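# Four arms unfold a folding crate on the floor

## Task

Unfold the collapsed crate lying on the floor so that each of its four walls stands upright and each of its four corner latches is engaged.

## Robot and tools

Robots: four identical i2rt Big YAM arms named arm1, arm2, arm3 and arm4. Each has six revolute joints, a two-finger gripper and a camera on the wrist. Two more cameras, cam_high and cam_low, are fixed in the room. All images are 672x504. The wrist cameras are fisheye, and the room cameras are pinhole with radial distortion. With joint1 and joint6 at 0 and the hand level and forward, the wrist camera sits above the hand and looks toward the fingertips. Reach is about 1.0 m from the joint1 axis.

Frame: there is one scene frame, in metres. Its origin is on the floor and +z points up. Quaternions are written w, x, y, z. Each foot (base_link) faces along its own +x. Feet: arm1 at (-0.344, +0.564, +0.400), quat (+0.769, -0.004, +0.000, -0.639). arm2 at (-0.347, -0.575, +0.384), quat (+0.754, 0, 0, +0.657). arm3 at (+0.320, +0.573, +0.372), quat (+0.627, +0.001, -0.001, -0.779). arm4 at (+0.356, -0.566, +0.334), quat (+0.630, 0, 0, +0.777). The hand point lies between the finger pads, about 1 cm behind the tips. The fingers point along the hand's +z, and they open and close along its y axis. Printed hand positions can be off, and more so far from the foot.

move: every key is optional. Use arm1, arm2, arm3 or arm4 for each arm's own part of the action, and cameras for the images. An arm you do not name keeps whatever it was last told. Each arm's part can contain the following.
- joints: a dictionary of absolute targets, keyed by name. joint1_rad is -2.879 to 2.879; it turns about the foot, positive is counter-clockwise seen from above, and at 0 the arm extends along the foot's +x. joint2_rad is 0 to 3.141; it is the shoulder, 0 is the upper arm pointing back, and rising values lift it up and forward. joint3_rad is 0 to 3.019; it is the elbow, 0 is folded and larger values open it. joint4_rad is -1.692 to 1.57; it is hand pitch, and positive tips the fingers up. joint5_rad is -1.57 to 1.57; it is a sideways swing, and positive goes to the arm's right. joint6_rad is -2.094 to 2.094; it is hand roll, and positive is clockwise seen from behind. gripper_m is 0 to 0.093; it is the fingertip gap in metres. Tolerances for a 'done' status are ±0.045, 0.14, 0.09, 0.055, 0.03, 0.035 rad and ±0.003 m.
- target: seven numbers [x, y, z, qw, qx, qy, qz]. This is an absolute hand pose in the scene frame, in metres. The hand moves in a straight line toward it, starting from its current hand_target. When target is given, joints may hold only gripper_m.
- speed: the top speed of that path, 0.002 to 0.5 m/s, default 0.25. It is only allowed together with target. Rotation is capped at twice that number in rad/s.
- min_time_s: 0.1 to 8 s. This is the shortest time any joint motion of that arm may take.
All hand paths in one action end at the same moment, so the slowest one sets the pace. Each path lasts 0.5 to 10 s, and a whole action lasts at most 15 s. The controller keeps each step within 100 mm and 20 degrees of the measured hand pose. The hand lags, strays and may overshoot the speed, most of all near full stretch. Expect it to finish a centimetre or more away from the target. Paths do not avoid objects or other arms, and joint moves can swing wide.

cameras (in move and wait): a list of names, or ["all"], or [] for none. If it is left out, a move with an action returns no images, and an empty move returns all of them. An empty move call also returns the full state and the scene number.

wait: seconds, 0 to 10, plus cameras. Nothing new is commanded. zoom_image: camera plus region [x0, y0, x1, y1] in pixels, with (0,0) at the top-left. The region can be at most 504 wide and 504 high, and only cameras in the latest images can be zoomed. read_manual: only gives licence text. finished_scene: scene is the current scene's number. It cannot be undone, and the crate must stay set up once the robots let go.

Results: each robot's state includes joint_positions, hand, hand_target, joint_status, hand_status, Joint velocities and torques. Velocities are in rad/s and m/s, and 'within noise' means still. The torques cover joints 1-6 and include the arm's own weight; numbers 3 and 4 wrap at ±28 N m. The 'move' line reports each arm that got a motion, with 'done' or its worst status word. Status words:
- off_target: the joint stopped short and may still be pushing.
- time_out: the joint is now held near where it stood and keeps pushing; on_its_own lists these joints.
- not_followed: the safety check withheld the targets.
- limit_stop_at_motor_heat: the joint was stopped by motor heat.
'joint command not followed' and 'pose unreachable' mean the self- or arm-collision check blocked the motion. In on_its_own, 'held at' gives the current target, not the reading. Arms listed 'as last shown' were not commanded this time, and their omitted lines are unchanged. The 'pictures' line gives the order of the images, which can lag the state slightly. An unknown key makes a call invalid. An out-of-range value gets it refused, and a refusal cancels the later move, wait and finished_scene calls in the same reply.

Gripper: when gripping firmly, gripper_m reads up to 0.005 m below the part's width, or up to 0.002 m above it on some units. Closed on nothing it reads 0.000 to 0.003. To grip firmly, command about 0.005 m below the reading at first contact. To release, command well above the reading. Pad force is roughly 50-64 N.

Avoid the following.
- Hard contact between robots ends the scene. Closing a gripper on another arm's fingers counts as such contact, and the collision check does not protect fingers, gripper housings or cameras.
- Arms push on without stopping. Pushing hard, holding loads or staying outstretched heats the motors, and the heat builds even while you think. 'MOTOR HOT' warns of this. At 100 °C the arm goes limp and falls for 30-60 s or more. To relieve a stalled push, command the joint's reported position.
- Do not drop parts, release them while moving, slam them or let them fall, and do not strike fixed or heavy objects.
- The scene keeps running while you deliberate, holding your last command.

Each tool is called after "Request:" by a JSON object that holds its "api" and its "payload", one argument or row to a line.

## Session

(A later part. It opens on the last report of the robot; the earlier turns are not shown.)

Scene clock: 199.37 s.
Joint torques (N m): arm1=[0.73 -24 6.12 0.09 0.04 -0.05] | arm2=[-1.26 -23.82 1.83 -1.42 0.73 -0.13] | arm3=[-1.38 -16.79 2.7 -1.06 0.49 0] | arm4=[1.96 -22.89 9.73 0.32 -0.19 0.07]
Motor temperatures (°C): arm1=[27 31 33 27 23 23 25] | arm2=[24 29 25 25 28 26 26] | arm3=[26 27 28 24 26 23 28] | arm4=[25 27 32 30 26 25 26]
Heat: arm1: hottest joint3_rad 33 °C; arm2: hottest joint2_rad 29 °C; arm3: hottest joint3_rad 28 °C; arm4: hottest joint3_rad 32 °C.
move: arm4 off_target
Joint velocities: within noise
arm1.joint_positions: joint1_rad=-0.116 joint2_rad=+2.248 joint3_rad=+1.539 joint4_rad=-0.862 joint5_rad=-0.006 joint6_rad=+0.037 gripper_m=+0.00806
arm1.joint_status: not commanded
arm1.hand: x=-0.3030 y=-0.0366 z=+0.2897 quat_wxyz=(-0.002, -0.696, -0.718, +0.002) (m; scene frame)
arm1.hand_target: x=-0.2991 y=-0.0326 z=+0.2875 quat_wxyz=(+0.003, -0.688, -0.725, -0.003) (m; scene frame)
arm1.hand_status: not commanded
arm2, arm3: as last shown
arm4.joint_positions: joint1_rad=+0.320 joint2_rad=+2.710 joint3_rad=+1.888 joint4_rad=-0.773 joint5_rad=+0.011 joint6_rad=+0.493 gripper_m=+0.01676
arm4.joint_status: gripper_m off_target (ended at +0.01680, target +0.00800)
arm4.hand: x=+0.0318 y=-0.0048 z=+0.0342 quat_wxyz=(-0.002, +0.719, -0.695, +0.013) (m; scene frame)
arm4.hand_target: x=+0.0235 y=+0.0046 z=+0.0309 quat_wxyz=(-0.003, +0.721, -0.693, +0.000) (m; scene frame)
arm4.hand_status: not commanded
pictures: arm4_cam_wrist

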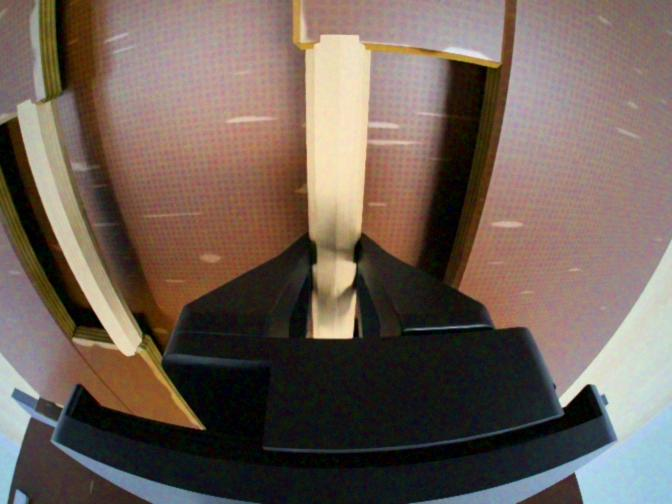

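Request:
{"api": "move", "payload": {
  "arm4": {"target": [0.050, 0.006, 0.144, 0, 0.7224, -0.6915, 0], "speed": 0.18},
  "cameras": []
}}

Request:
{"api": "move", "payload": {
  "arm4": {"target": [0.104, 0.008, 0.222, 0, 0.7224, -0.6915, 0], "speed": 0.18},
  "cameras": ["arm4_cam_wrist"]
}}

Scene clock: 205.90 s.
Joint torques (N m): arm1=[0.09 -24 6.23 0.39 0.09 -0.05] | arm2=[-1.26 -23.94 1.81 -1.4 0.72 -0.13] | arm3=[-1.73 -15.97 2.86 -1.06 0.51 0.04] | arm4=[1.14 -27.28 7.17 -0.87 0.36 -0.18]
Motor temperatures (°C): arm1=[27 31 33 27 23 23 25] | arm2=[24 29 25 25 28 26 26] | arm3=[26 27 28 24 26 23 28] | arm4=[25 28 32 30 26 25 27]
Heat: arm1: hottest joint3_rad 33 °C; arm2: hottest joint2_rad 29 °C; arm3: hottest joint3_rad 28 °C; arm4: hottest joint3_rad 32 °C.
move: arm4 off_target
Joint velocities: within noise
arm1, arm2, arm3: as last shown
arm4.joint_positions: joint1_rad=+0.290 joint2_rad=+2.526 joint3_rad=+1.762 joint4_rad=-0.825 joint5_rad=-0.019 joint6_rad=+0.473 gripper_m=+0.01629
arm4.joint_status: not commanded
arm4.hand: x=+0.0468 y=-0.0040 z=+0.1163 quat_wxyz=(+0.012, +0.716, -0.698, +0.006) (m; scene frame)
arm4.hand_target: x=+0.0486 y=+0.0079 z=+0.1425 quat_wxyz=(+0.003, +0.722, -0.692, -0.004) (m; scene frame)
arm4.hand_status: off_target (0.030 m and 1.9 deg from the pose sent, 0.112 m and 1.6 deg at the start)
pictures: none
No camera images: "cameras" was empty.

Scene clock: 207.13 s.
Joint torques (N m): arm1=[-0.32 -23.53 6.19 0.13 0.08 -0.03] | arm2=[-1.26 -23.88 1.81 -1.42 0.72 -0.12] | arm3=[-2.02 -16.38 3.06 -1.02 0.53 0.03] | arm4=[1.03 -27.16 7.41 -1.52 0.74 -0.23]
Motor temperatures (°C): arm1=[27 32 33 27 23 23 25] | arm2=[24 29 25 25 28 26 26] | arm3=[26 27 28 24 26 23 28] | arm4=[25 28 32 30 26 25 27]
Heat: arm1: hottest joint3_rad 33 °C; arm2: hottest joint2_rad 29 °C; arm3: hottest joint3_rad 28 °C; arm4: hottest joint3_rad 32 °C.
move: arm4 off_target
Joint velocities: within noise
arm1, arm3: as last shown
arm2.joint_positions: joint1_rad=-0.600 joint2_rad=+2.098 joint3_rad=+1.078 joint4_rad=-0.542 joint5_rad=-0.016 joint6_rad=+0.785 gripper_m=+0.01683
arm2.joint_status: not commanded
arm2.hand: x=-0.0307 y=-0.2230 z=+0.2348 quat_wxyz=(+0.002, +0.025, -1.000, -0.009) (m; scene frame)
arm2.hand_target: x=-0.0320 y=-0.2374 z=+0.2593 quat_wxyz=(+0.000, +0.023, -1.000, +0.000) (m; scene frame)
arm2.hand_status: not commanded
arm4.joint_positions: joint1_rad=+0.224 joint2_rad=+2.355 joint3_rad=+1.649 joint4_rad=-0.884 joint5_rad=-0.024 joint6_rad=+0.403 gripper_m=+0.01636
arm4.joint_status: not commanded
arm4.hand: x=+0.0916 y=-0.0020 z=+0.1891 quat_wxyz=(+0.015, +0.717, -0.697, +0.005) (m; scene frame)
arm4.hand_target: x=+0.0981 y=+0.0066 z=+0.2212 quat_wxyz=(+0.000, +0.725, -0.689, -0.001) (m; scene frame)
arm4.hand_status: off_target (0.037 m and 2.0 deg from the pose sent, 0.121 m and 1.9 deg at the start)
pictures: arm4_cam_wrist

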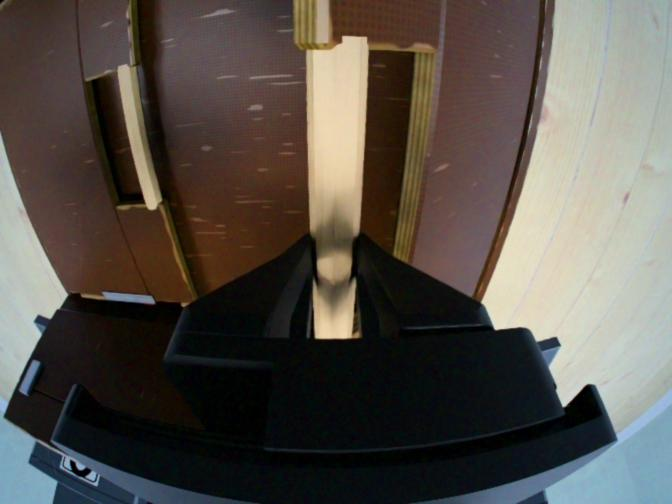

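Request:
{"api": "move", "payload": {
  "arm4": {"target": [0.162, 0.010, 0.256, 0, 0.7224, -0.6915, 0], "speed": 0.18},
  "cameras": []
}}

Request:
{"api": "move", "payload": {
  "arm4": {"target": [0.222, 0.012, 0.262, 0, 0.7224, -0.6915, 0], "speed": 0.15},
  "cameras": ["arm4_cam_wrist", "cam_low", "cam_high"]
}}

Scene clock: 213.10 s.
Joint torques (N m): arm1=[-0.15 -24.18 6.12 0.24 0.07 -0.06] | arm2=[-1.2 -23.88 1.81 -1.42 0.73 -0.12] | arm3=[-1.2 -16.56 2.8 -1.05 0.48 0.04] | arm4=[0.79 -24.41 7.94 -0.64 0.71 -0.22]
Motor temperatures (°C): arm1=[27 32 33 27 23 23 25] | arm2=[24 29 25 25 28 26 26] | arm3=[26 27 28 24 26 23 28] | arm4=[25 29 31 30 27 25 27]
Heat: arm1: hottest joint3_rad 33 °C; arm2: hottest joint2_rad 29 °C; arm3: hottest joint3_rad 28 °C; arm4: hottest joint3_rad 31 °C.
move: arm4 off_target
Joint velocities: within noise
arm1, arm2, arm3: as last shown
arm4.joint_positions: joint1_rad=+0.131 joint2_rad=+2.239 joint3_rad=+1.570 joint4_rad=-0.934 joint5_rad=-0.024 joint6_rad=+0.311 gripper_m=+0.01606
arm4.joint_status: not commanded
arm4.hand: x=+0.1526 y=-0.0001 z=+0.2357 quat_wxyz=(+0.018, +0.717, -0.697, +0.009) (m; scene frame)
arm4.hand_target: x=+0.1618 y=+0.0084 z=+0.2552 quat_wxyz=(+0.003, +0.722, -0.691, +0.003) (m; scene frame)
arm4.hand_status: off_target (0.025 m and 2.5 deg from the pose sent, 0.098 m and 2.0 deg at the start)
pictures: none
No camera images: "cameras" was empty.

Scene clock: 214.23 s.
Joint torques (N m): arm1=[0.85 -23.94 6.24 0.09 0.09 -0.07] | arm2=[-1.2 -23.88 1.81 -1.43 0.72 -0.13] | arm3=[-1.38 -16.03 2.8 -1.09 0.49 0.01] | arm4=[-0.62 -22.3 7.9 0.12 0.94 -0.3]
Motor temperatures (°C): arm1=[27 32 33 27 23 23 25] | arm2=[24 29 25 25 28 26 26] | arm3=[26 27 28 24 26 23 28] | arm4=[25 29 31 30 27 25 27]
Heat: arm1: hottest joint3_rad 33 °C; arm2: hottest joint2_rad 29 °C; arm3: hottest joint3_rad 28 °C; arm4: hottest joint3_rad 31 °C.
move: arm4 off_target
Joint velocities: within noise
arm1, arm2, arm3: as last shown
arm4.joint_positions: joint1_rad=+0.053 joint2_rad=+2.179 joint3_rad=+1.515 joint4_rad=-0.928 joint5_rad=-0.030 joint6_rad=+0.222 gripper_m=+0.01591
arm4.joint_status: not commanded
arm4.hand: x=+0.1995 y=+0.0022 z=+0.2538 quat_wxyz=(+0.018, +0.720, -0.693, +0.001) (m; scene frame)
arm4.hand_target: x=+0.2208 y=+0.0124 z=+0.2626 quat_wxyz=(+0.000, +0.722, -0.691, +0.000) (m; scene frame)
arm4.hand_status: off_target (0.026 m and 2.1 deg from the pose sent, 0.075 m and 2.5 deg at the start)
pictures: arm4_cam_wrist, cam_high, cam_low

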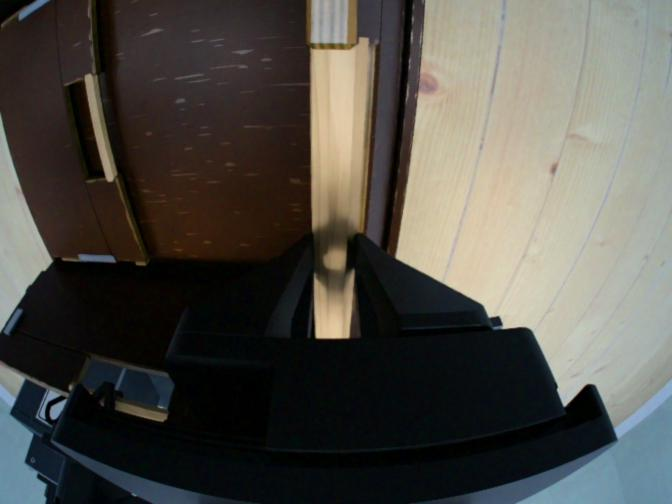

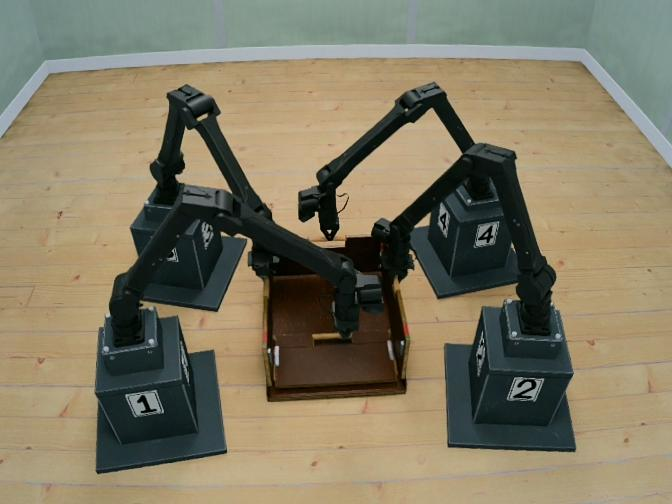

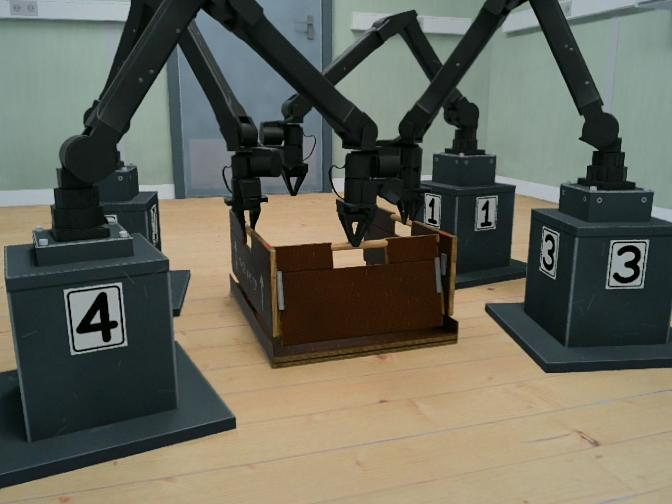

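Request:
{"api": "move", "payload": {
  "arm4": {"target": [0.268, 0.014, 0.258, 0, 0.7224, -0.6915, 0], "speed": 0.12},
  "arm1": {"target": [-0.068, -0.026, 0.130, 0, 0.6915, 0.7224, 0], "speed": 0.4, "joints": {"gripper_m": 0.045}},
  "cameras": ["arm4_cam_wrist", "arm1_cam_wrist", "cam_low"]
}}

Scene clock: 217.77 s.
Joint torques (N m): arm1=[-0.73 -25.17 8.54 0.23 0.25 0.21] | arm2=[-1.26 -23.88 1.83 -1.42 0.72 -0.13] | arm3=[-1.85 -16.32 2.71 -1.05 0.5 -0.02] | arm4=[-3.25 -21.19 7.31 0.47 1.52 -0.47]
Motor temperatures (°C): arm1=[27 32 33 27 23 23 25] | arm2=[24 29 24 25 28 26 26] | arm3=[26 27 28 24 26 23 29] | arm4=[25 29 31 30 27 25 27]
Heat: arm1: hottest joint3_rad 33 °C; arm2: hottest joint2_rad 29 °C; arm3: hottest gripper 29 °C; arm4: hottest joint3_rad 31 °C.
move: arm1 off_target; arm4 off_target
Joint velocities: within noise
arm1.joint_positions: joint1_rad=+0.261 joint2_rad=+2.617 joint3_rad=+1.784 joint4_rad=-0.753 joint5_rad=-0.004 joint6_rad=+0.379 gripper_m=+0.04494
arm1.joint_status: all done
arm1.hand: x=-0.0708 y=-0.0114 z=+0.1323 quat_wxyz=(+0.007, -0.683, -0.730, -0.001) (m; scene frame)
arm1.hand_target: x=-0.0709 y=-0.0241 z=+0.1308 quat_wxyz=(+0.001, -0.691, -0.722, +0.002) (m; scene frame)
arm1.hand_status: off_target (0.015 m and 1.5 deg from the pose sent, 0.284 m and 0.7 deg at the start; pose on its path clipped on 7 of 55 steps)
arm2: as last shown
arm3.joint_positions: joint1_rad=-0.511 joint2_rad=+2.025 joint3_rad=+1.096 joint4_rad=-0.581 joint5_rad=-0.006 joint6_rad=+0.796 gripper_m=+0.01629
arm3.joint_status: not commanded
arm3.hand: x=-0.0060 y=+0.2048 z=+0.2578 quat_wxyz=(-0.024, -0.999, -0.024, +0.017) (m; scene frame)
arm3.hand_target: x=+0.0007 y=+0.2232 z=+0.2564 quat_wxyz=(-0.003, -1.000, -0.021, +0.004) (m; scene frame)
arm3.hand_status: not commanded
arm4.joint_positions: joint1_rad=+0.011 joint2_rad=+2.159 joint3_rad=+1.489 joint4_rad=-0.916 joint5_rad=-0.049 joint6_rad=+0.163 gripper_m=+0.01588
arm4.joint_status: not commanded
arm4.hand: x=+0.2213 y=+0.0022 z=+0.2574 quat_wxyz=(+0.024, +0.726, -0.687, -0.008) (m; scene frame)
arm4.hand_target: x=+0.2657 y=+0.0117 z=+0.2580 quat_wxyz=(+0.002, +0.722, -0.692, +0.001) (m; scene frame)
arm4.hand_status: off_target (0.048 m and 3.0 deg from the pose sent, 0.070 m and 2.1 deg at the start)
pictures: arm1_cam_wrist, arm4_cam_wrist, cam_low

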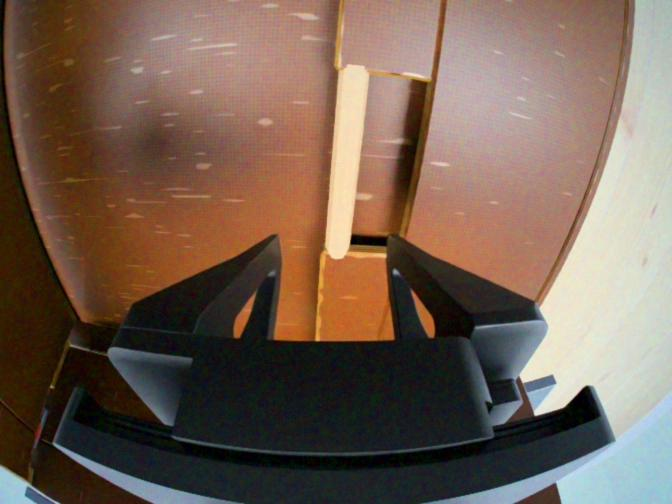

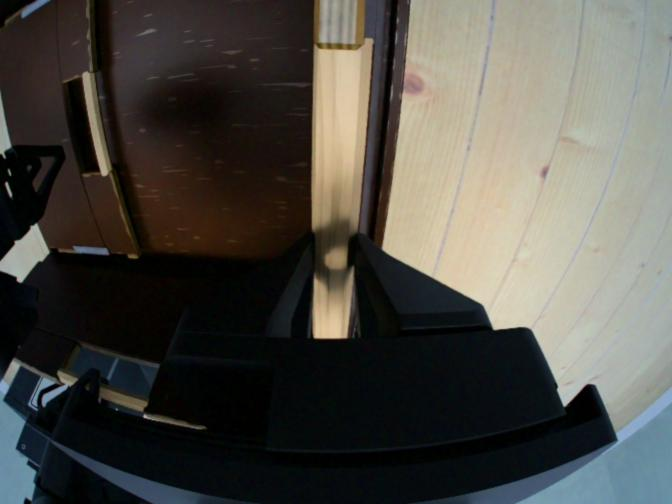

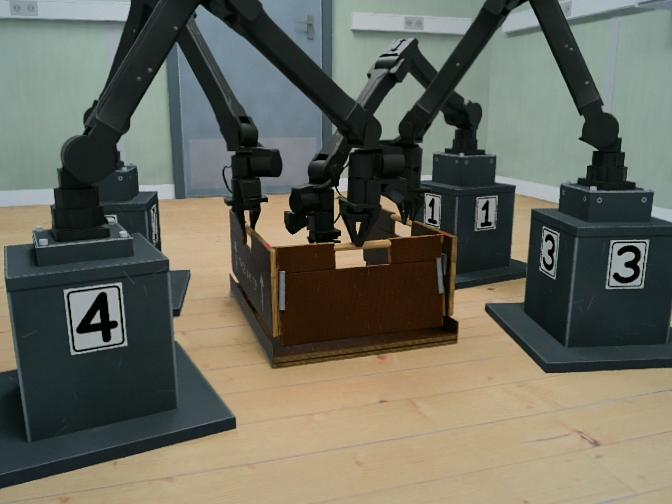

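Request:
{"api": "zoom_image", "payload": {
  "camera": "cam_low",
  "region": [215, 190, 475, 380]
}}

Request:
{"api": "zoom_image", "payload": {
  "camera": "arm4_cam_wrist",
  "region": [0, 0, 500, 420]
}}

Scaled by 1.938 from the camera's 672x504 image, which has a finer 960x720 frame.

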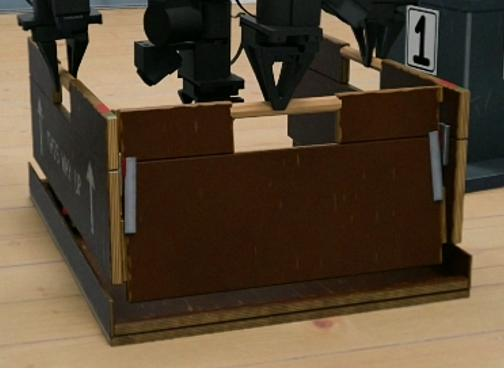

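Scaled by 1.008 from the camera's 672x504 image, which has a finer 960x720 frame.

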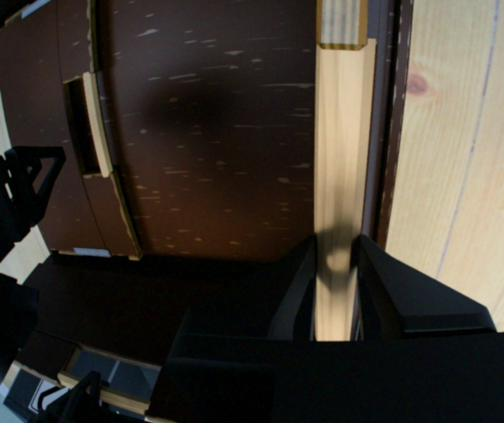

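Request:
{"api": "move", "payload": {
  "arm4": {"target": [0.305, 0.014, 0.252, 0, 0.7224, -0.6915, 0], "speed": 0.12},
  "arm1": {"target": [-0.075, -0.024, 0.026, 0, 0.6915, 0.7224, 0], "speed": 0.2},
  "cameras": ["arm1_cam_wrist"]
}}

Request:
{"api": "move", "payload": {
  "arm1": {"joints": {"gripper_m": 0.006}},
  "cameras": ["arm4_cam_wrist", "arm1_cam_wrist", "cam_low"]
}}

Scene clock: 224.97 s.
Joint torques (N m): arm1=[-0.62 -25.88 7.76 0.59 0.12 0.16] | arm2=[-1.26 -23.88 1.81 -1.46 0.73 -0.13] | arm3=[-1.26 -16.91 2.78 -1.09 0.45 -0.02] | arm4=[-3.84 -19.66 7.36 1.03 1.74 -0.45]
Motor temperatures (°C): arm1=[27 33 33 27 23 23 25] | arm2=[24 29 24 25 28 26 26] | arm3=[26 27 28 24 26 23 29] | arm4=[25 30 31 30 28 25 27]
Heat: arm1: hottest joint2_rad 33 °C; arm2: hottest joint2_rad 29 °C; arm3: hottest gripper 29 °C; arm4: hottest joint3_rad 31 °C.
move: arm1 off_target; arm4 off_target
Joint velocities: within noise
arm1.joint_positions: joint1_rad=+0.257 joint2_rad=+2.855 joint3_rad=+1.937 joint4_rad=-0.686 joint5_rad=-0.007 joint6_rad=+0.381 gripper_m=+0.04494
arm1.joint_status: not commanded
arm1.hand: x=-0.0772 y=-0.0055 z=+0.0229 quat_wxyz=(+0.014, -0.685, -0.728, -0.005) (m; scene frame)
arm1.hand_target: x=-0.0752 y=-0.0226 z=+0.0262 quat_wxyz=(+0.000, -0.692, -0.722, +0.000) (m; scene frame)
arm1.hand_status: off_target (0.019 m and 2.0 deg from the pose sent, 0.107 m and 1.5 deg at the start)
arm2, arm3: as last shown
arm2.hand_target: x=-0.0321 y=-0.2375 z=+0.2593 quat_wxyz=(+0.000, +0.023, -1.000, +0.000) (m; scene frame)
arm4.joint_positions: joint1_rad=-0.044 joint2_rad=+2.142 joint3_rad=+1.468 joint4_rad=-0.910 joint5_rad=-0.055 joint6_rad=+0.099 gripper_m=+0.01492
arm4.joint_status: not commanded
arm4.hand: x=+0.2527 y=+0.0032 z=+0.2605 quat_wxyz=(+0.026, +0.729, -0.684, -0.011) (m; scene frame)
arm4.hand_target: x=+0.3028 y=+0.0113 z=+0.2527 quat_wxyz=(+0.002, +0.722, -0.692, +0.001) (m; scene frame)
arm4.hand_status: off_target (0.054 m and 3.4 deg from the pose sent, 0.085 m and 3.0 deg at the start)
pictures: arm1_cam_wrist

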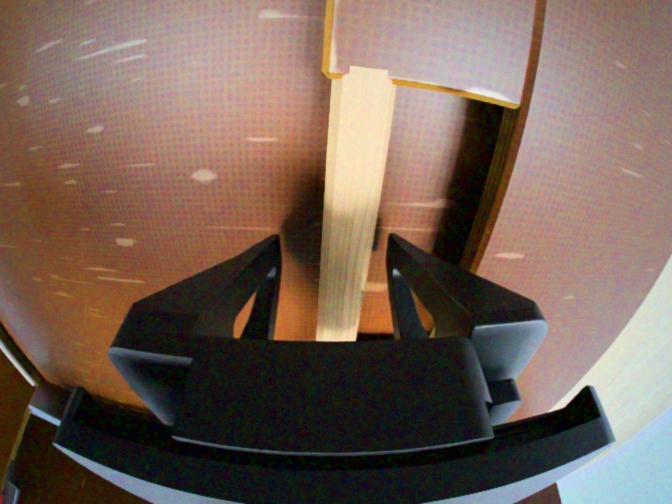

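Scene clock: 225.73 s.
Joint torques (N m): arm1=[-0.85 -26.17 7.68 0.8 -0.05 -0.07] | arm2=[-1.2 -23.82 1.8 -1.46 0.73 -0.13] | arm3=[-1.08 -16.73 2.89 -1.2 0.49 0] | arm4=[-3.84 -19.66 7.38 1.05 1.74 -0.45]
Motor temperatures (°C): arm1=[27 33 33 27 23 23 25] | arm2=[24 29 24 25 28 26 26] | arm3=[26 27 28 24 26 23 29] | arm4=[25 30 31 30 28 25 27]
Heat: arm1: hottest joint2_rad 33 °C; arm2: hottest joint2_rad 29 °C; arm3: hottest gripper 29 °C; arm4: hottest joint3_rad 31 °C.
move: arm1 off_target
Joint velocities: within noise
arm1.joint_positions: joint1_rad=+0.254 joint2_rad=+2.855 joint3_rad=+1.937 joint4_rad=-0.689 joint5_rad=+0.005 joint6_rad=+0.416 gripper_m=+0.01753
arm1.joint_status: gripper_m off_target (ended at +0.01756, target +0.00600)
arm1.hand: x=-0.0812 y=-0.0066 z=+0.0229 quat_wxyz=(+0.018, -0.699, -0.715, +0.000) (m; scene frame)
arm1.hand_target: x=-0.0782 y=-0.0238 z=+0.0263 quat_wxyz=(+0.002, -0.695, -0.719, +0.004) (m; scene frame)
arm1.hand_status: not commanded
arm2, arm3, arm4: as last shown
pictures: arm1_cam_wrist, arm4_cam_wrist, cam_low

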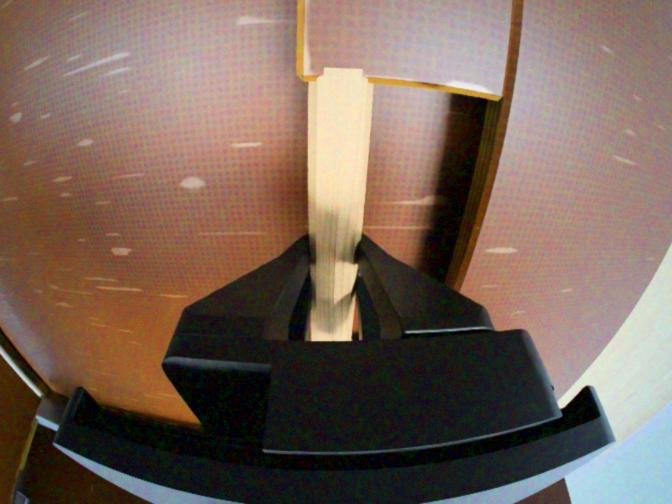

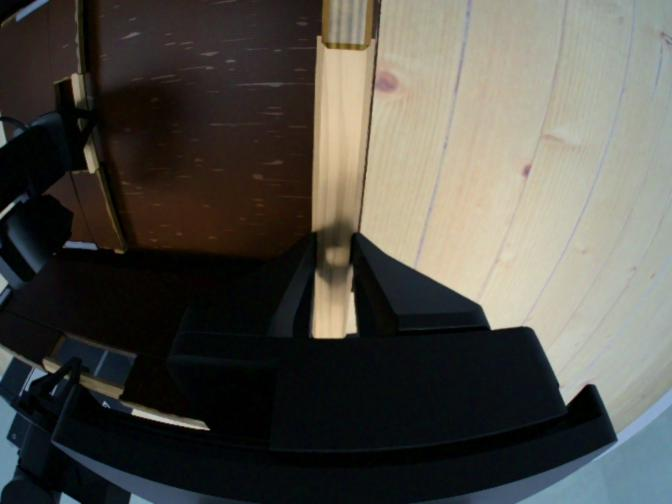

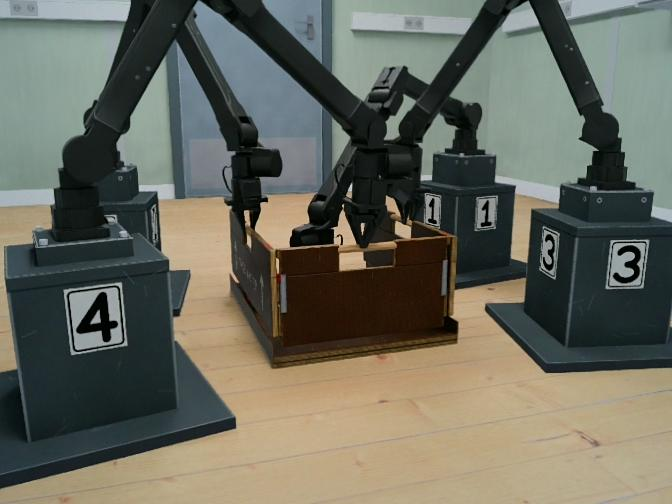

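Request:
{"api": "zoom_image", "payload": {
  "camera": "cam_low",
  "region": [215, 190, 475, 380]
}}

Request:
{"api": "move", "payload": {
  "arm1": {"target": [-0.092, -0.024, 0.134, 0, 0.6915, 0.7224, 0], "speed": 0.18},
  "cameras": []
}}

Request:
{"api": "move", "payload": {
  "arm1": {"target": [-0.145, -0.026, 0.214, 0, 0.6915, 0.7224, 0], "speed": 0.18},
  "cameras": []
}}

Request:
{"api": "move", "payload": {
  "arm1": {"target": [-0.208, -0.028, 0.254, 0, 0.6915, 0.7224, 0], "speed": 0.18},
  "cameras": ["arm1_cam_wrist", "cam_high"]
}}

Scaled by 1.938 from the camera's 672x504 image, which has a finer 960x720 frame.

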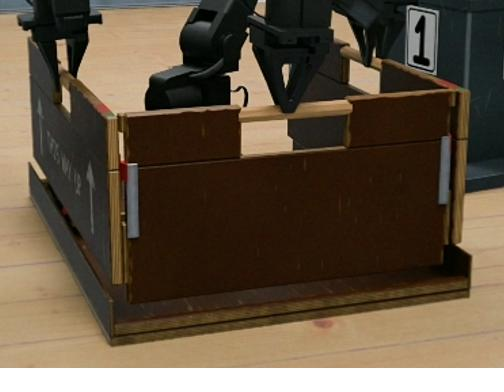

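Scene clock: 228.93 s.
Joint torques (N m): arm1=[-0.85 -31.21 5.23 -0.12 0.64 -0.3] | arm2=[-1.32 -23.88 1.81 -1.44 0.72 -0.13] | arm3=[-1.85 -16.56 2.93 -0.92 0.51 0.01] | arm4=[-3.84 -19.6 7.38 1.05 1.73 -0.45]
Motor temperatures (°C): arm1=[27 33 33 27 23 23 25] | arm2=[24 29 24 25 28 26 26] | arm3=[26 27 28 24 26 23 29] | arm4=[25 30 31 30 29 25 27]
Heat: arm1: hottest joint2_rad 33 °C; arm2: hottest joint2_rad 29 °C; arm3: hottest gripper 29 °C; arm4: hottest joint3_rad 31 °C.
move: arm1 off_target
Joint velocities: within noise
arm1.joint_positions: joint1_rad=+0.224 joint2_rad=+2.669 joint3_rad=+1.784 joint4_rad=-0.719 joint5_rad=-0.026 joint6_rad=+0.408 gripper_m=+0.01691
arm1.joint_status: not commanded
arm1.hand: x=-0.0942 y=-0.0076 z=+0.1005 quat_wxyz=(+0.011, -0.707, -0.707, -0.014) (m; scene frame)
arm1.hand_target: x=-0.0935 y=-0.0274 z=+0.1327 quat_wxyz=(-0.005, -0.694, -0.720, -0.002) (m; scene frame)
arm1.hand_status: off_target (0.037 m and 3.2 deg from the pose sent, 0.113 m and 2.4 deg at the start)
arm2, arm3, arm4: as last shown
pictures: none
No camera images: "cameras" was empty.

Scene clock: 230.17 s.
Joint torques (N m): arm1=[-0.67 -31.27 5.41 -0.66 1.12 -0.3] | arm2=[-1.2 -23.82 1.81 -1.43 0.72 -0.13] | arm3=[-1.79 -16.21 2.66 -1.2 0.5 0.02] | arm4=[-3.84 -19.6 7.36 1.03 1.74 -0.45]
Motor temperatures (°C): arm1=[27 33 33 27 23 23 25] | arm2=[24 29 24 25 28 26 26] | arm3=[26 27 28 24 26 23 29] | arm4=[25 30 31 30 29 25 27]
Heat: arm1: hottest joint2_rad 33 °C; arm2: hottest joint2_rad 29 °C; arm3: hottest gripper 29 °C; arm4: hottest joint3_rad 31 °C.
move: arm1 off_target
Joint velocities: within noise
arm1.joint_positions: joint1_rad=+0.158 joint2_rad=+2.492 joint3_rad=+1.646 joint4_rad=-0.764 joint5_rad=-0.030 joint6_rad=+0.332 gripper_m=+0.01708
arm1.joint_status: not commanded
arm1.hand: x=-0.1363 y=-0.0080 z=+0.1741 quat_wxyz=(+0.011, -0.703, -0.711, -0.018) (m; scene frame)
arm1.hand_target: x=-0.1399 y=-0.0247 z=+0.2123 quat_wxyz=(+0.000, -0.690, -0.724, +0.000) (m; scene frame)
arm1.hand_status: off_target (0.045 m and 3.0 deg from the pose sent, 0.126 m and 3.2 deg at the start)
arm2, arm3, arm4: as last shown
pictures: none
No camera images: "cameras" was empty.

Scene clock: 231.30 s.
Joint torques (N m): arm1=[-0.97 -28.22 6.19 -0.05 1.01 -0.33] | arm2=[-1.26 -23.88 1.81 -1.44 0.73 -0.13] | arm3=[-1.73 -16.62 2.78 -1.03 0.49 0.01] | arm4=[-3.78 -19.6 7.36 1.03 1.73 -0.45]
Motor temperatures (°C): arm1=[27 33 33 27 23 23 25] | arm2=[24 29 24 25 28 26 26] | arm3=[26 27 28 24 26 23 29] | arm4=[25 30 31 30 29 25 27]
Heat: arm1: hottest joint2_rad 33 °C; arm2: hottest joint2_rad 29 °C; arm3: hottest gripper 29 °C; arm4: hottest joint3_rad 31 °C.
move: arm1 off_target
Joint velocities: within noise
arm1.joint_positions: joint1_rad=+0.056 joint2_rad=+2.370 joint3_rad=+1.562 joint4_rad=-0.819 joint5_rad=-0.029 joint6_rad=+0.230 gripper_m=+0.01670
arm1.joint_status: not commanded
arm1.hand: x=-0.2002 y=-0.0089 z=+0.2244 quat_wxyz=(+0.017, -0.704, -0.710, -0.023) (m; scene frame)
arm1.hand_target: x=-0.2065 y=-0.0257 z=+0.2530 quat_wxyz=(+0.004, -0.691, -0.723, -0.003) (m; scene frame)
arm1.hand_status: off_target (0.036 m and 3.8 deg from the pose sent, 0.109 m and 3.0 deg at the start)
arm2.joint_positions: joint1_rad=-0.600 joint2_rad=+2.098 joint3_rad=+1.078 joint4_rad=-0.542 joint5_rad=-0.016 joint6_rad=+0.785 gripper_m=+0.01683
arm2.joint_status: not commanded
arm2.hand: x=-0.0307 y=-0.2230 z=+0.2348 quat_wxyz=(+0.002, +0.025, -1.000, -0.009) (m; scene frame)
arm2.hand_target: x=-0.0321 y=-0.2375 z=+0.2593 quat_wxyz=(+0.000, +0.023, -1.000, +0.000) (m; scene frame)
arm2.hand_status: not commanded
arm3, arm4: as last shown
pictures: arm1_cam_wrist, cam_high

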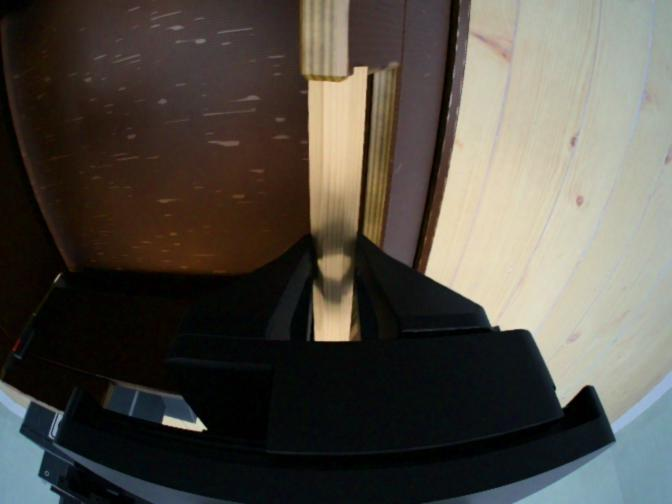

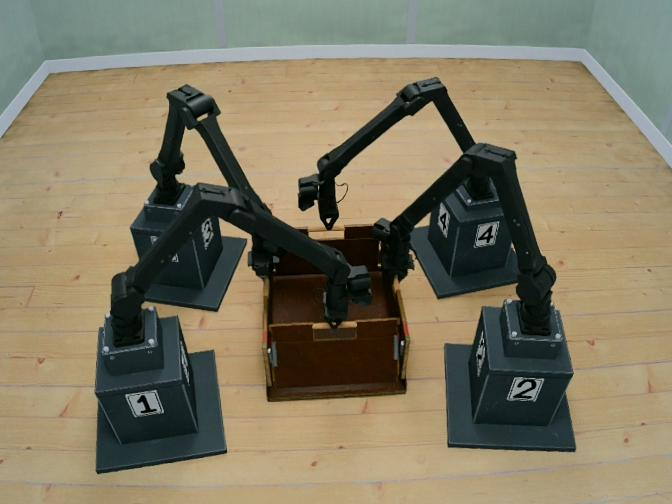

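Request:
{"api": "move", "payload": {
  "arm1": {"target": [-0.268, -0.030, 0.258, 0, 0.6915, 0.7224, 0], "speed": 0.15},
  "cameras": []
}}

Request:
{"api": "move", "payload": {
  "arm1": {"target": [-0.345, -0.033, 0.250, 0, 0.6915, 0.7224, 0], "speed": 0.12},
  "cameras": ["arm1_cam_wrist", "cam_high", "cam_low"]
}}

Scene clock: 234.97 s.
Joint torques (N m): arm1=[-3.19 -26.58 6.35 0.92 1.61 -0.42] | arm2=[-1.14 -23.88 1.81 -1.44 0.73 -0.12] | arm3=[-1.08 -16.21 2.81 -1.1 0.52 0] | arm4=[-3.84 -19.6 7.38 1.03 1.73 -0.45]
Motor temperatures (°C): arm1=[27 34 33 27 23 23 25] | arm2=[24 29 24 25 28 26 26] | arm3=[26 27 28 24 26 23 29] | arm4=[25 30 31 30 30 25 28]
Heat: arm1: hottest joint2_rad 34 °C; arm2: hottest joint2_rad 29 °C; arm3: hottest gripper 29 °C; arm4: hottest joint3_rad 31 °C.
move: arm1 off_target
Joint velocities: within noise
arm1.joint_positions: joint1_rad=-0.015 joint2_rad=+2.326 joint3_rad=+1.522 joint4_rad=-0.819 joint5_rad=-0.042 joint6_rad=+0.146 gripper_m=+0.01667
arm1.joint_status: not commanded
arm1.hand: x=-0.2397 y=-0.0098 z=+0.2398 quat_wxyz=(+0.009, -0.699, -0.715, -0.029) (m; scene frame)
arm1.hand_target: x=-0.2668 y=-0.0295 z=+0.2581 quat_wxyz=(+0.000, -0.692, -0.722, -0.001) (m; scene frame)
arm1.hand_status: off_target (0.039 m and 3.6 deg from the pose sent, 0.079 m and 3.8 deg at the start)
arm2, arm3, arm4: as last shown
pictures: none
No camera images: "cameras" was empty.

Scene clock: 236.37 s.
Joint torques (N m): arm1=[-5.48 -23.36 7.38 1.98 2.73 -0.38] | arm2=[-1.26 -23.88 1.8 -1.43 0.72 -0.13] | arm3=[-1.2 -16.03 2.92 -1.01 0.51 0.02] | arm4=[-3.84 -19.6 7.38 1.03 1.73 -0.45]
Motor temperatures (°C): arm1=[27 34 33 27 24 23 25] | arm2=[24 29 24 25 28 26 26] | arm3=[26 27 28 24 26 23 29] | arm4=[25 30 31 30 30 25 28]
Heat: arm1: hottest joint2_rad 34 °C; arm2: hottest joint2_rad 29 °C; arm3: hottest gripper 29 °C; arm4: hottest joint3_rad 31 °C.
move: arm1 off_target
Joint velocities: within noise
arm1.joint_positions: joint1_rad=-0.119 joint2_rad=+2.301 joint3_rad=+1.499 joint4_rad=-0.824 joint5_rad=-0.070 joint6_rad=+0.019 gripper_m=+0.01675
arm1.joint_status: not commanded
arm1.hand: x=-0.2955 y=-0.0113 z=+0.2484 quat_wxyz=(-0.003, -0.690, -0.722, -0.041) (m; scene frame)
arm1.hand_target: x=-0.3432 y=-0.0308 z=+0.2516 quat_wxyz=(+0.000, -0.693, -0.721, -0.001) (m; scene frame)
arm1.hand_status: off_target (0.054 m and 4.7 deg from the pose sent, 0.108 m and 3.6 deg at the start)
arm2, arm3, arm4: as last shown
arm2.hand_target: x=-0.0321 y=-0.2375 z=+0.2592 quat_wxyz=(+0.000, +0.023, -1.000, +0.000) (m; scene frame)
pictures: arm1_cam_wrist, cam_high, cam_low

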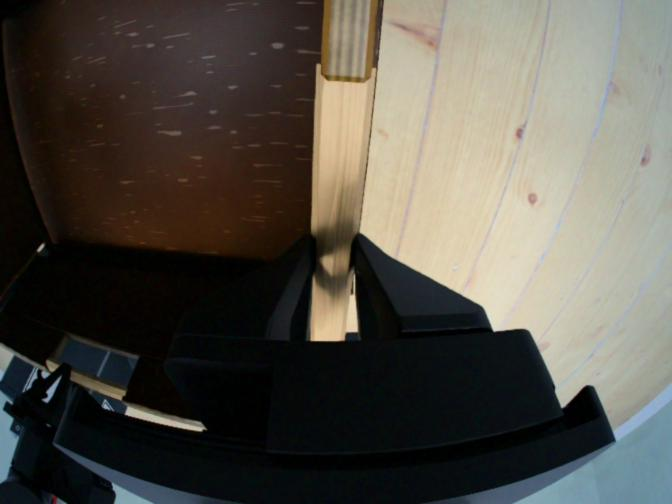

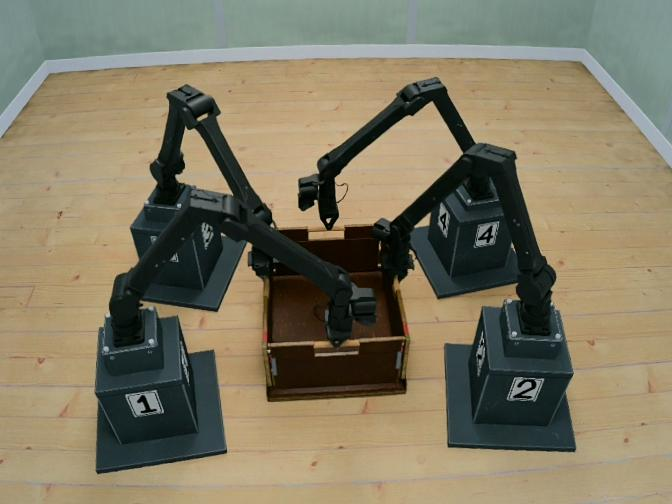

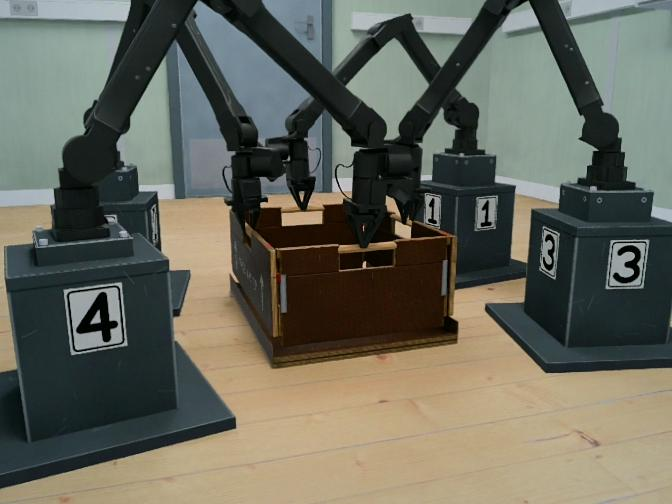

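Request:
{"api": "zoom_image", "payload": {
  "camera": "cam_low",
  "region": [225, 200, 325, 370]
}}

Request:
{"api": "zoom_image", "payload": {
  "camera": "cam_low",
  "region": [400, 210, 470, 350]
}}

Request:
{"api": "zoom_image", "payload": {
  "camera": "cam_high",
  "region": [250, 310, 310, 410]
}}

Request:
{"api": "zoom_image", "payload": {
  "camera": "cam_high",
  "region": [370, 300, 420, 410]
}}

Scaled by 2.965 from the camera's 672x504 image, which has a finer 960x720 frame.

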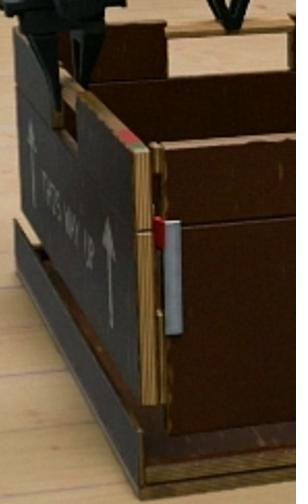

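Scaled by 3.600 from the camera's 672x504 image, which has a finer 960x720 frame.

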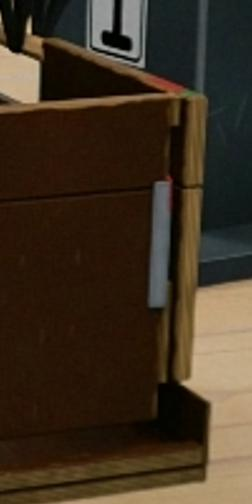

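Scaled by 5.040 from the camera's 672x504 image, which has a finer 960x720 frame.

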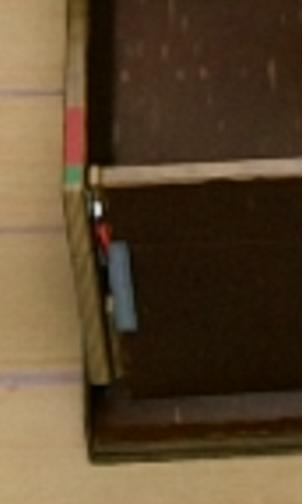

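Scaled by 4.582 from the camera's 672x504 image, which has a finer 960x720 frame.

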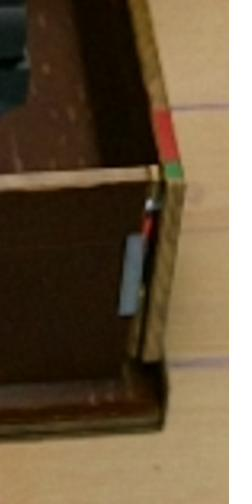

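Request:
{"api": "move", "payload": {
  "arm4": {"target": [0.232, 0.011, 0.252, 0, 0.7224, -0.6915, 0], "speed": 0.15},
  "arm1": {"target": [-0.272, -0.031, 0.250, 0, 0.6915, 0.7224, 0], "speed": 0.15},
  "cameras": ["cam_low", "cam_high"]
}}

Request:
{"api": "zoom_image", "payload": {
  "camera": "cam_low",
  "region": [225, 200, 325, 370]
}}

Request:
{"api": "zoom_image", "payload": {
  "camera": "cam_high",
  "region": [250, 310, 310, 410]
}}

Request:
{"api": "zoom_image", "payload": {
  "camera": "cam_high",
  "region": [370, 300, 420, 410]
}}

Request:
{"api": "zoom_image", "payload": {
  "camera": "cam_low",
  "region": [400, 210, 470, 350]
}}

Scene clock: 243.00 s.
Joint torques (N m): arm1=[1.26 -22.83 8.16 1.84 1.03 0.18] | arm2=[-1.2 -23.88 1.83 -1.44 0.72 -0.13] | arm3=[-1.2 -16.44 2.84 -0.94 0.49 0] | arm4=[2.73 -18.08 10.14 0.58 0.13 0.29]
Motor temperatures (°C): arm1=[27 33 33 27 26 23 25] | arm2=[24 29 24 25 28 26 26] | arm3=[26 27 28 24 26 23 29] | arm4=[25 30 31 30 30 25 28]
Heat: arm1: hottest joint2_rad 33 °C; arm2: hottest joint2_rad 29 °C; arm3: hottest gripper 29 °C; arm4: hottest joint3_rad 31 °C.
move: arm1 off_target; arm4 off_target
Joint velocities: within noise
arm1.joint_positions: joint1_rad=-0.098 joint2_rad=+2.301 joint3_rad=+1.499 joint4_rad=-0.824 joint5_rad=-0.027 joint6_rad=+0.066 gripper_m=+0.01675
arm1.joint_status: not commanded
arm1.hand: x=-0.2906 y=-0.0107 z=+0.2480 quat_wxyz=(+0.012, -0.700, -0.714, -0.024) (m; scene frame)
arm1.hand_target: x=-0.2783 y=-0.0308 z=+0.2505 quat_wxyz=(+0.000, -0.695, -0.719, +0.000) (m; scene frame)
arm1.hand_status: off_target (0.028 m and 3.4 deg from the pose sent, 0.031 m and 4.7 deg at the start)
arm2: as last shown
arm3.joint_positions: joint1_rad=-0.511 joint2_rad=+2.025 joint3_rad=+1.096 joint4_rad=-0.581 joint5_rad=-0.006 joint6_rad=+0.796 gripper_m=+0.01629
arm3.joint_status: not commanded
arm3.hand: x=-0.0060 y=+0.2048 z=+0.2578 quat_wxyz=(-0.024, -0.999, -0.024, +0.017) (m; scene frame)
arm3.hand_target: x=+0.0007 y=+0.2232 z=+0.2564 quat_wxyz=(-0.003, -1.000, -0.021, +0.004) (m; scene frame)
arm3.hand_status: not commanded
arm4.joint_positions: joint1_rad=-0.018 joint2_rad=+2.142 joint3_rad=+1.468 joint4_rad=-0.910 joint5_rad=-0.004 joint6_rad=+0.145 gripper_m=+0.01476
arm4.joint_status: not commanded
arm4.hand: x=+0.2465 y=+0.0020 z=+0.2603 quat_wxyz=(+0.006, +0.723, -0.691, +0.004) (m; scene frame)
arm4.hand_target: x=+0.2382 y=+0.0115 z=+0.2521 quat_wxyz=(-0.001, +0.721, -0.693, +0.000) (m; scene frame)
arm4.hand_status: off_target (0.019 m and 0.8 deg from the pose sent, 0.024 m and 3.4 deg at the start)
pictures: cam_high, cam_low

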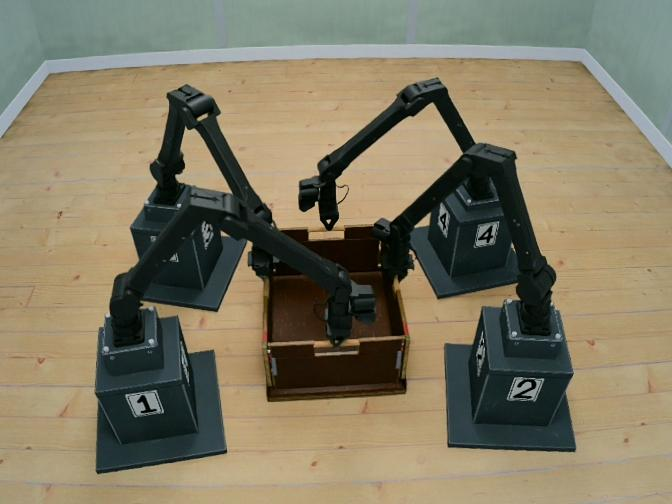

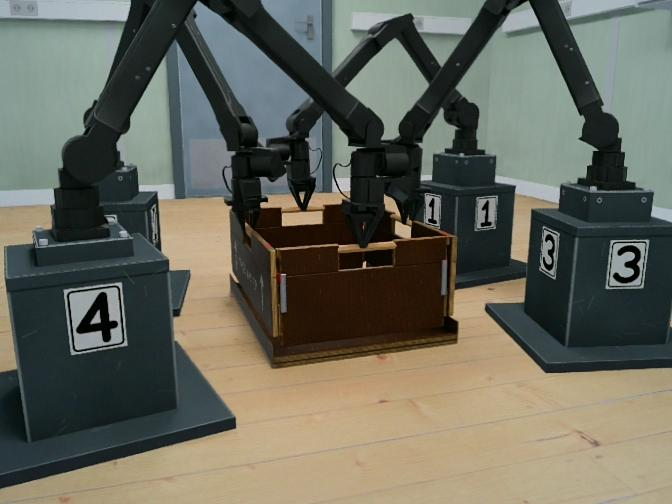

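Scaled by 2.965 from the camera's 672x504 image, which has a finer 960x720 frame.

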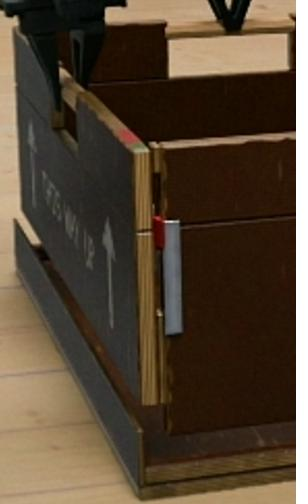

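Scaled by 5.040 from the camera's 672x504 image, which has a finer 960x720 frame.

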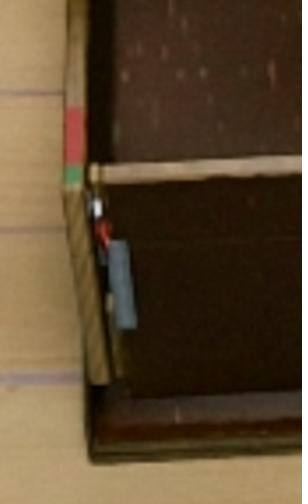

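Scaled by 4.582 from the camera's 672x504 image, which has a finer 960x720 frame.

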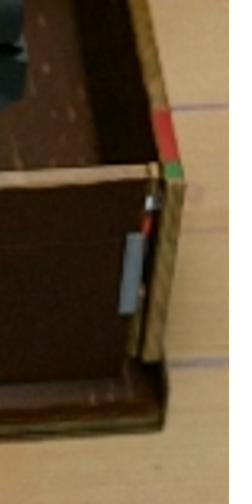

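Scaled by 3.600 from the camera's 672x504 image, which has a finer 960x720 frame.

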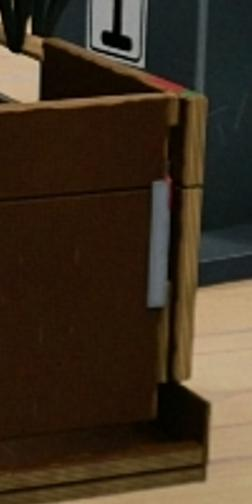

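Request:
{"api": "move", "payload": {
  "arm4": {"target": [0.208, 0.011, 0.252, 0, 0.7224, -0.6915, 0], "speed": 0.1},
  "arm1": {"target": [-0.248, -0.031, 0.250, 0, 0.6915, 0.7224, 0], "speed": 0.1},
  "cameras": ["arm1_cam_wrist", "arm4_cam_wrist"]
}}

Scene clock: 248.13 s.
Joint torques (N m): arm1=[4.37 -22.59 8.68 1.54 -0.07 0.23] | arm2=[-1.2 -23.88 1.83 -1.44 0.72 -0.13] | arm3=[-1.73 -16.56 2.82 -1.02 0.48 0] | arm4=[5.66 -17.44 11.52 0.18 -0.53 0.45]
Motor temperatures (°C): arm1=[27 33 33 27 25 23 26] | arm2=[24 29 24 25 28 26 26] | arm3=[26 27 28 24 26 23 29] | arm4=[25 29 31 30 29 25 28]
Heat: arm1: hottest joint2_rad 33 °C; arm2: hottest joint2_rad 29 °C; arm3: hottest gripper 29 °C; arm4: hottest joint3_rad 31 °C.
move: arm1 off_target; arm4 off_target
Joint velocities: within noise
arm1.joint_positions: joint1_rad=-0.085 joint2_rad=+2.303 joint3_rad=+1.499 joint4_rad=-0.824 joint5_rad=+0.007 joint6_rad=+0.089 gripper_m=+0.01674
arm1.joint_status: not commanded
arm1.hand: x=-0.2895 y=-0.0101 z=+0.2471 quat_wxyz=(+0.024, -0.703, -0.710, -0.012) (m; scene frame)
arm1.hand_target: x=-0.2504 y=-0.0285 z=+0.2501 quat_wxyz=(+0.003, -0.688, -0.726, +0.003) (m; scene frame)
arm1.hand_status: off_target (0.047 m and 3.6 deg from the pose sent, 0.047 m and 3.4 deg at the start)
arm2, arm3: as last shown
arm4.joint_positions: joint1_rad=-0.007 joint2_rad=+2.142 joint3_rad=+1.468 joint4_rad=-0.910 joint5_rad=+0.023 joint6_rad=+0.169 gripper_m=+0.01458
arm4.joint_status: not commanded
arm4.hand: x=+0.2451 y=+0.0018 z=+0.2603 quat_wxyz=(-0.006, +0.718, -0.696, +0.012) (m; scene frame)
arm4.hand_target: x=+0.2111 y=+0.0095 z=+0.2526 quat_wxyz=(-0.004, +0.724, -0.690, +0.003) (m; scene frame)
arm4.hand_status: off_target (0.039 m and 1.7 deg from the pose sent, 0.040 m and 0.8 deg at the start)
pictures: arm1_cam_wrist, arm4_cam_wrist

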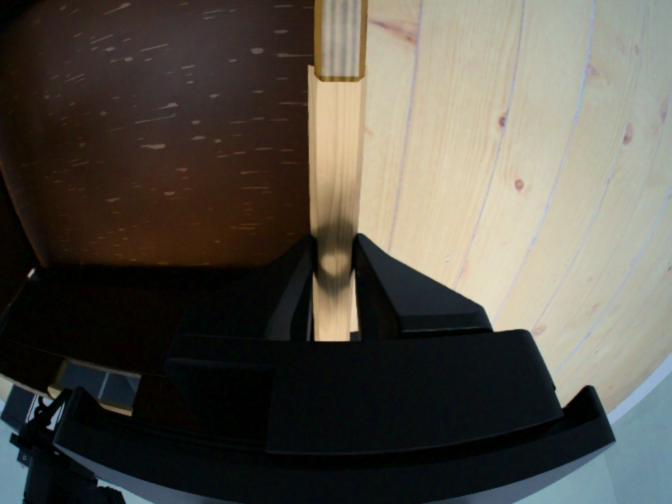

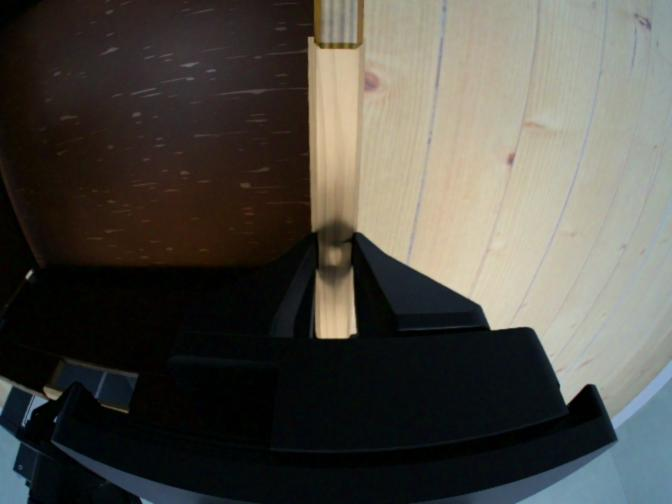

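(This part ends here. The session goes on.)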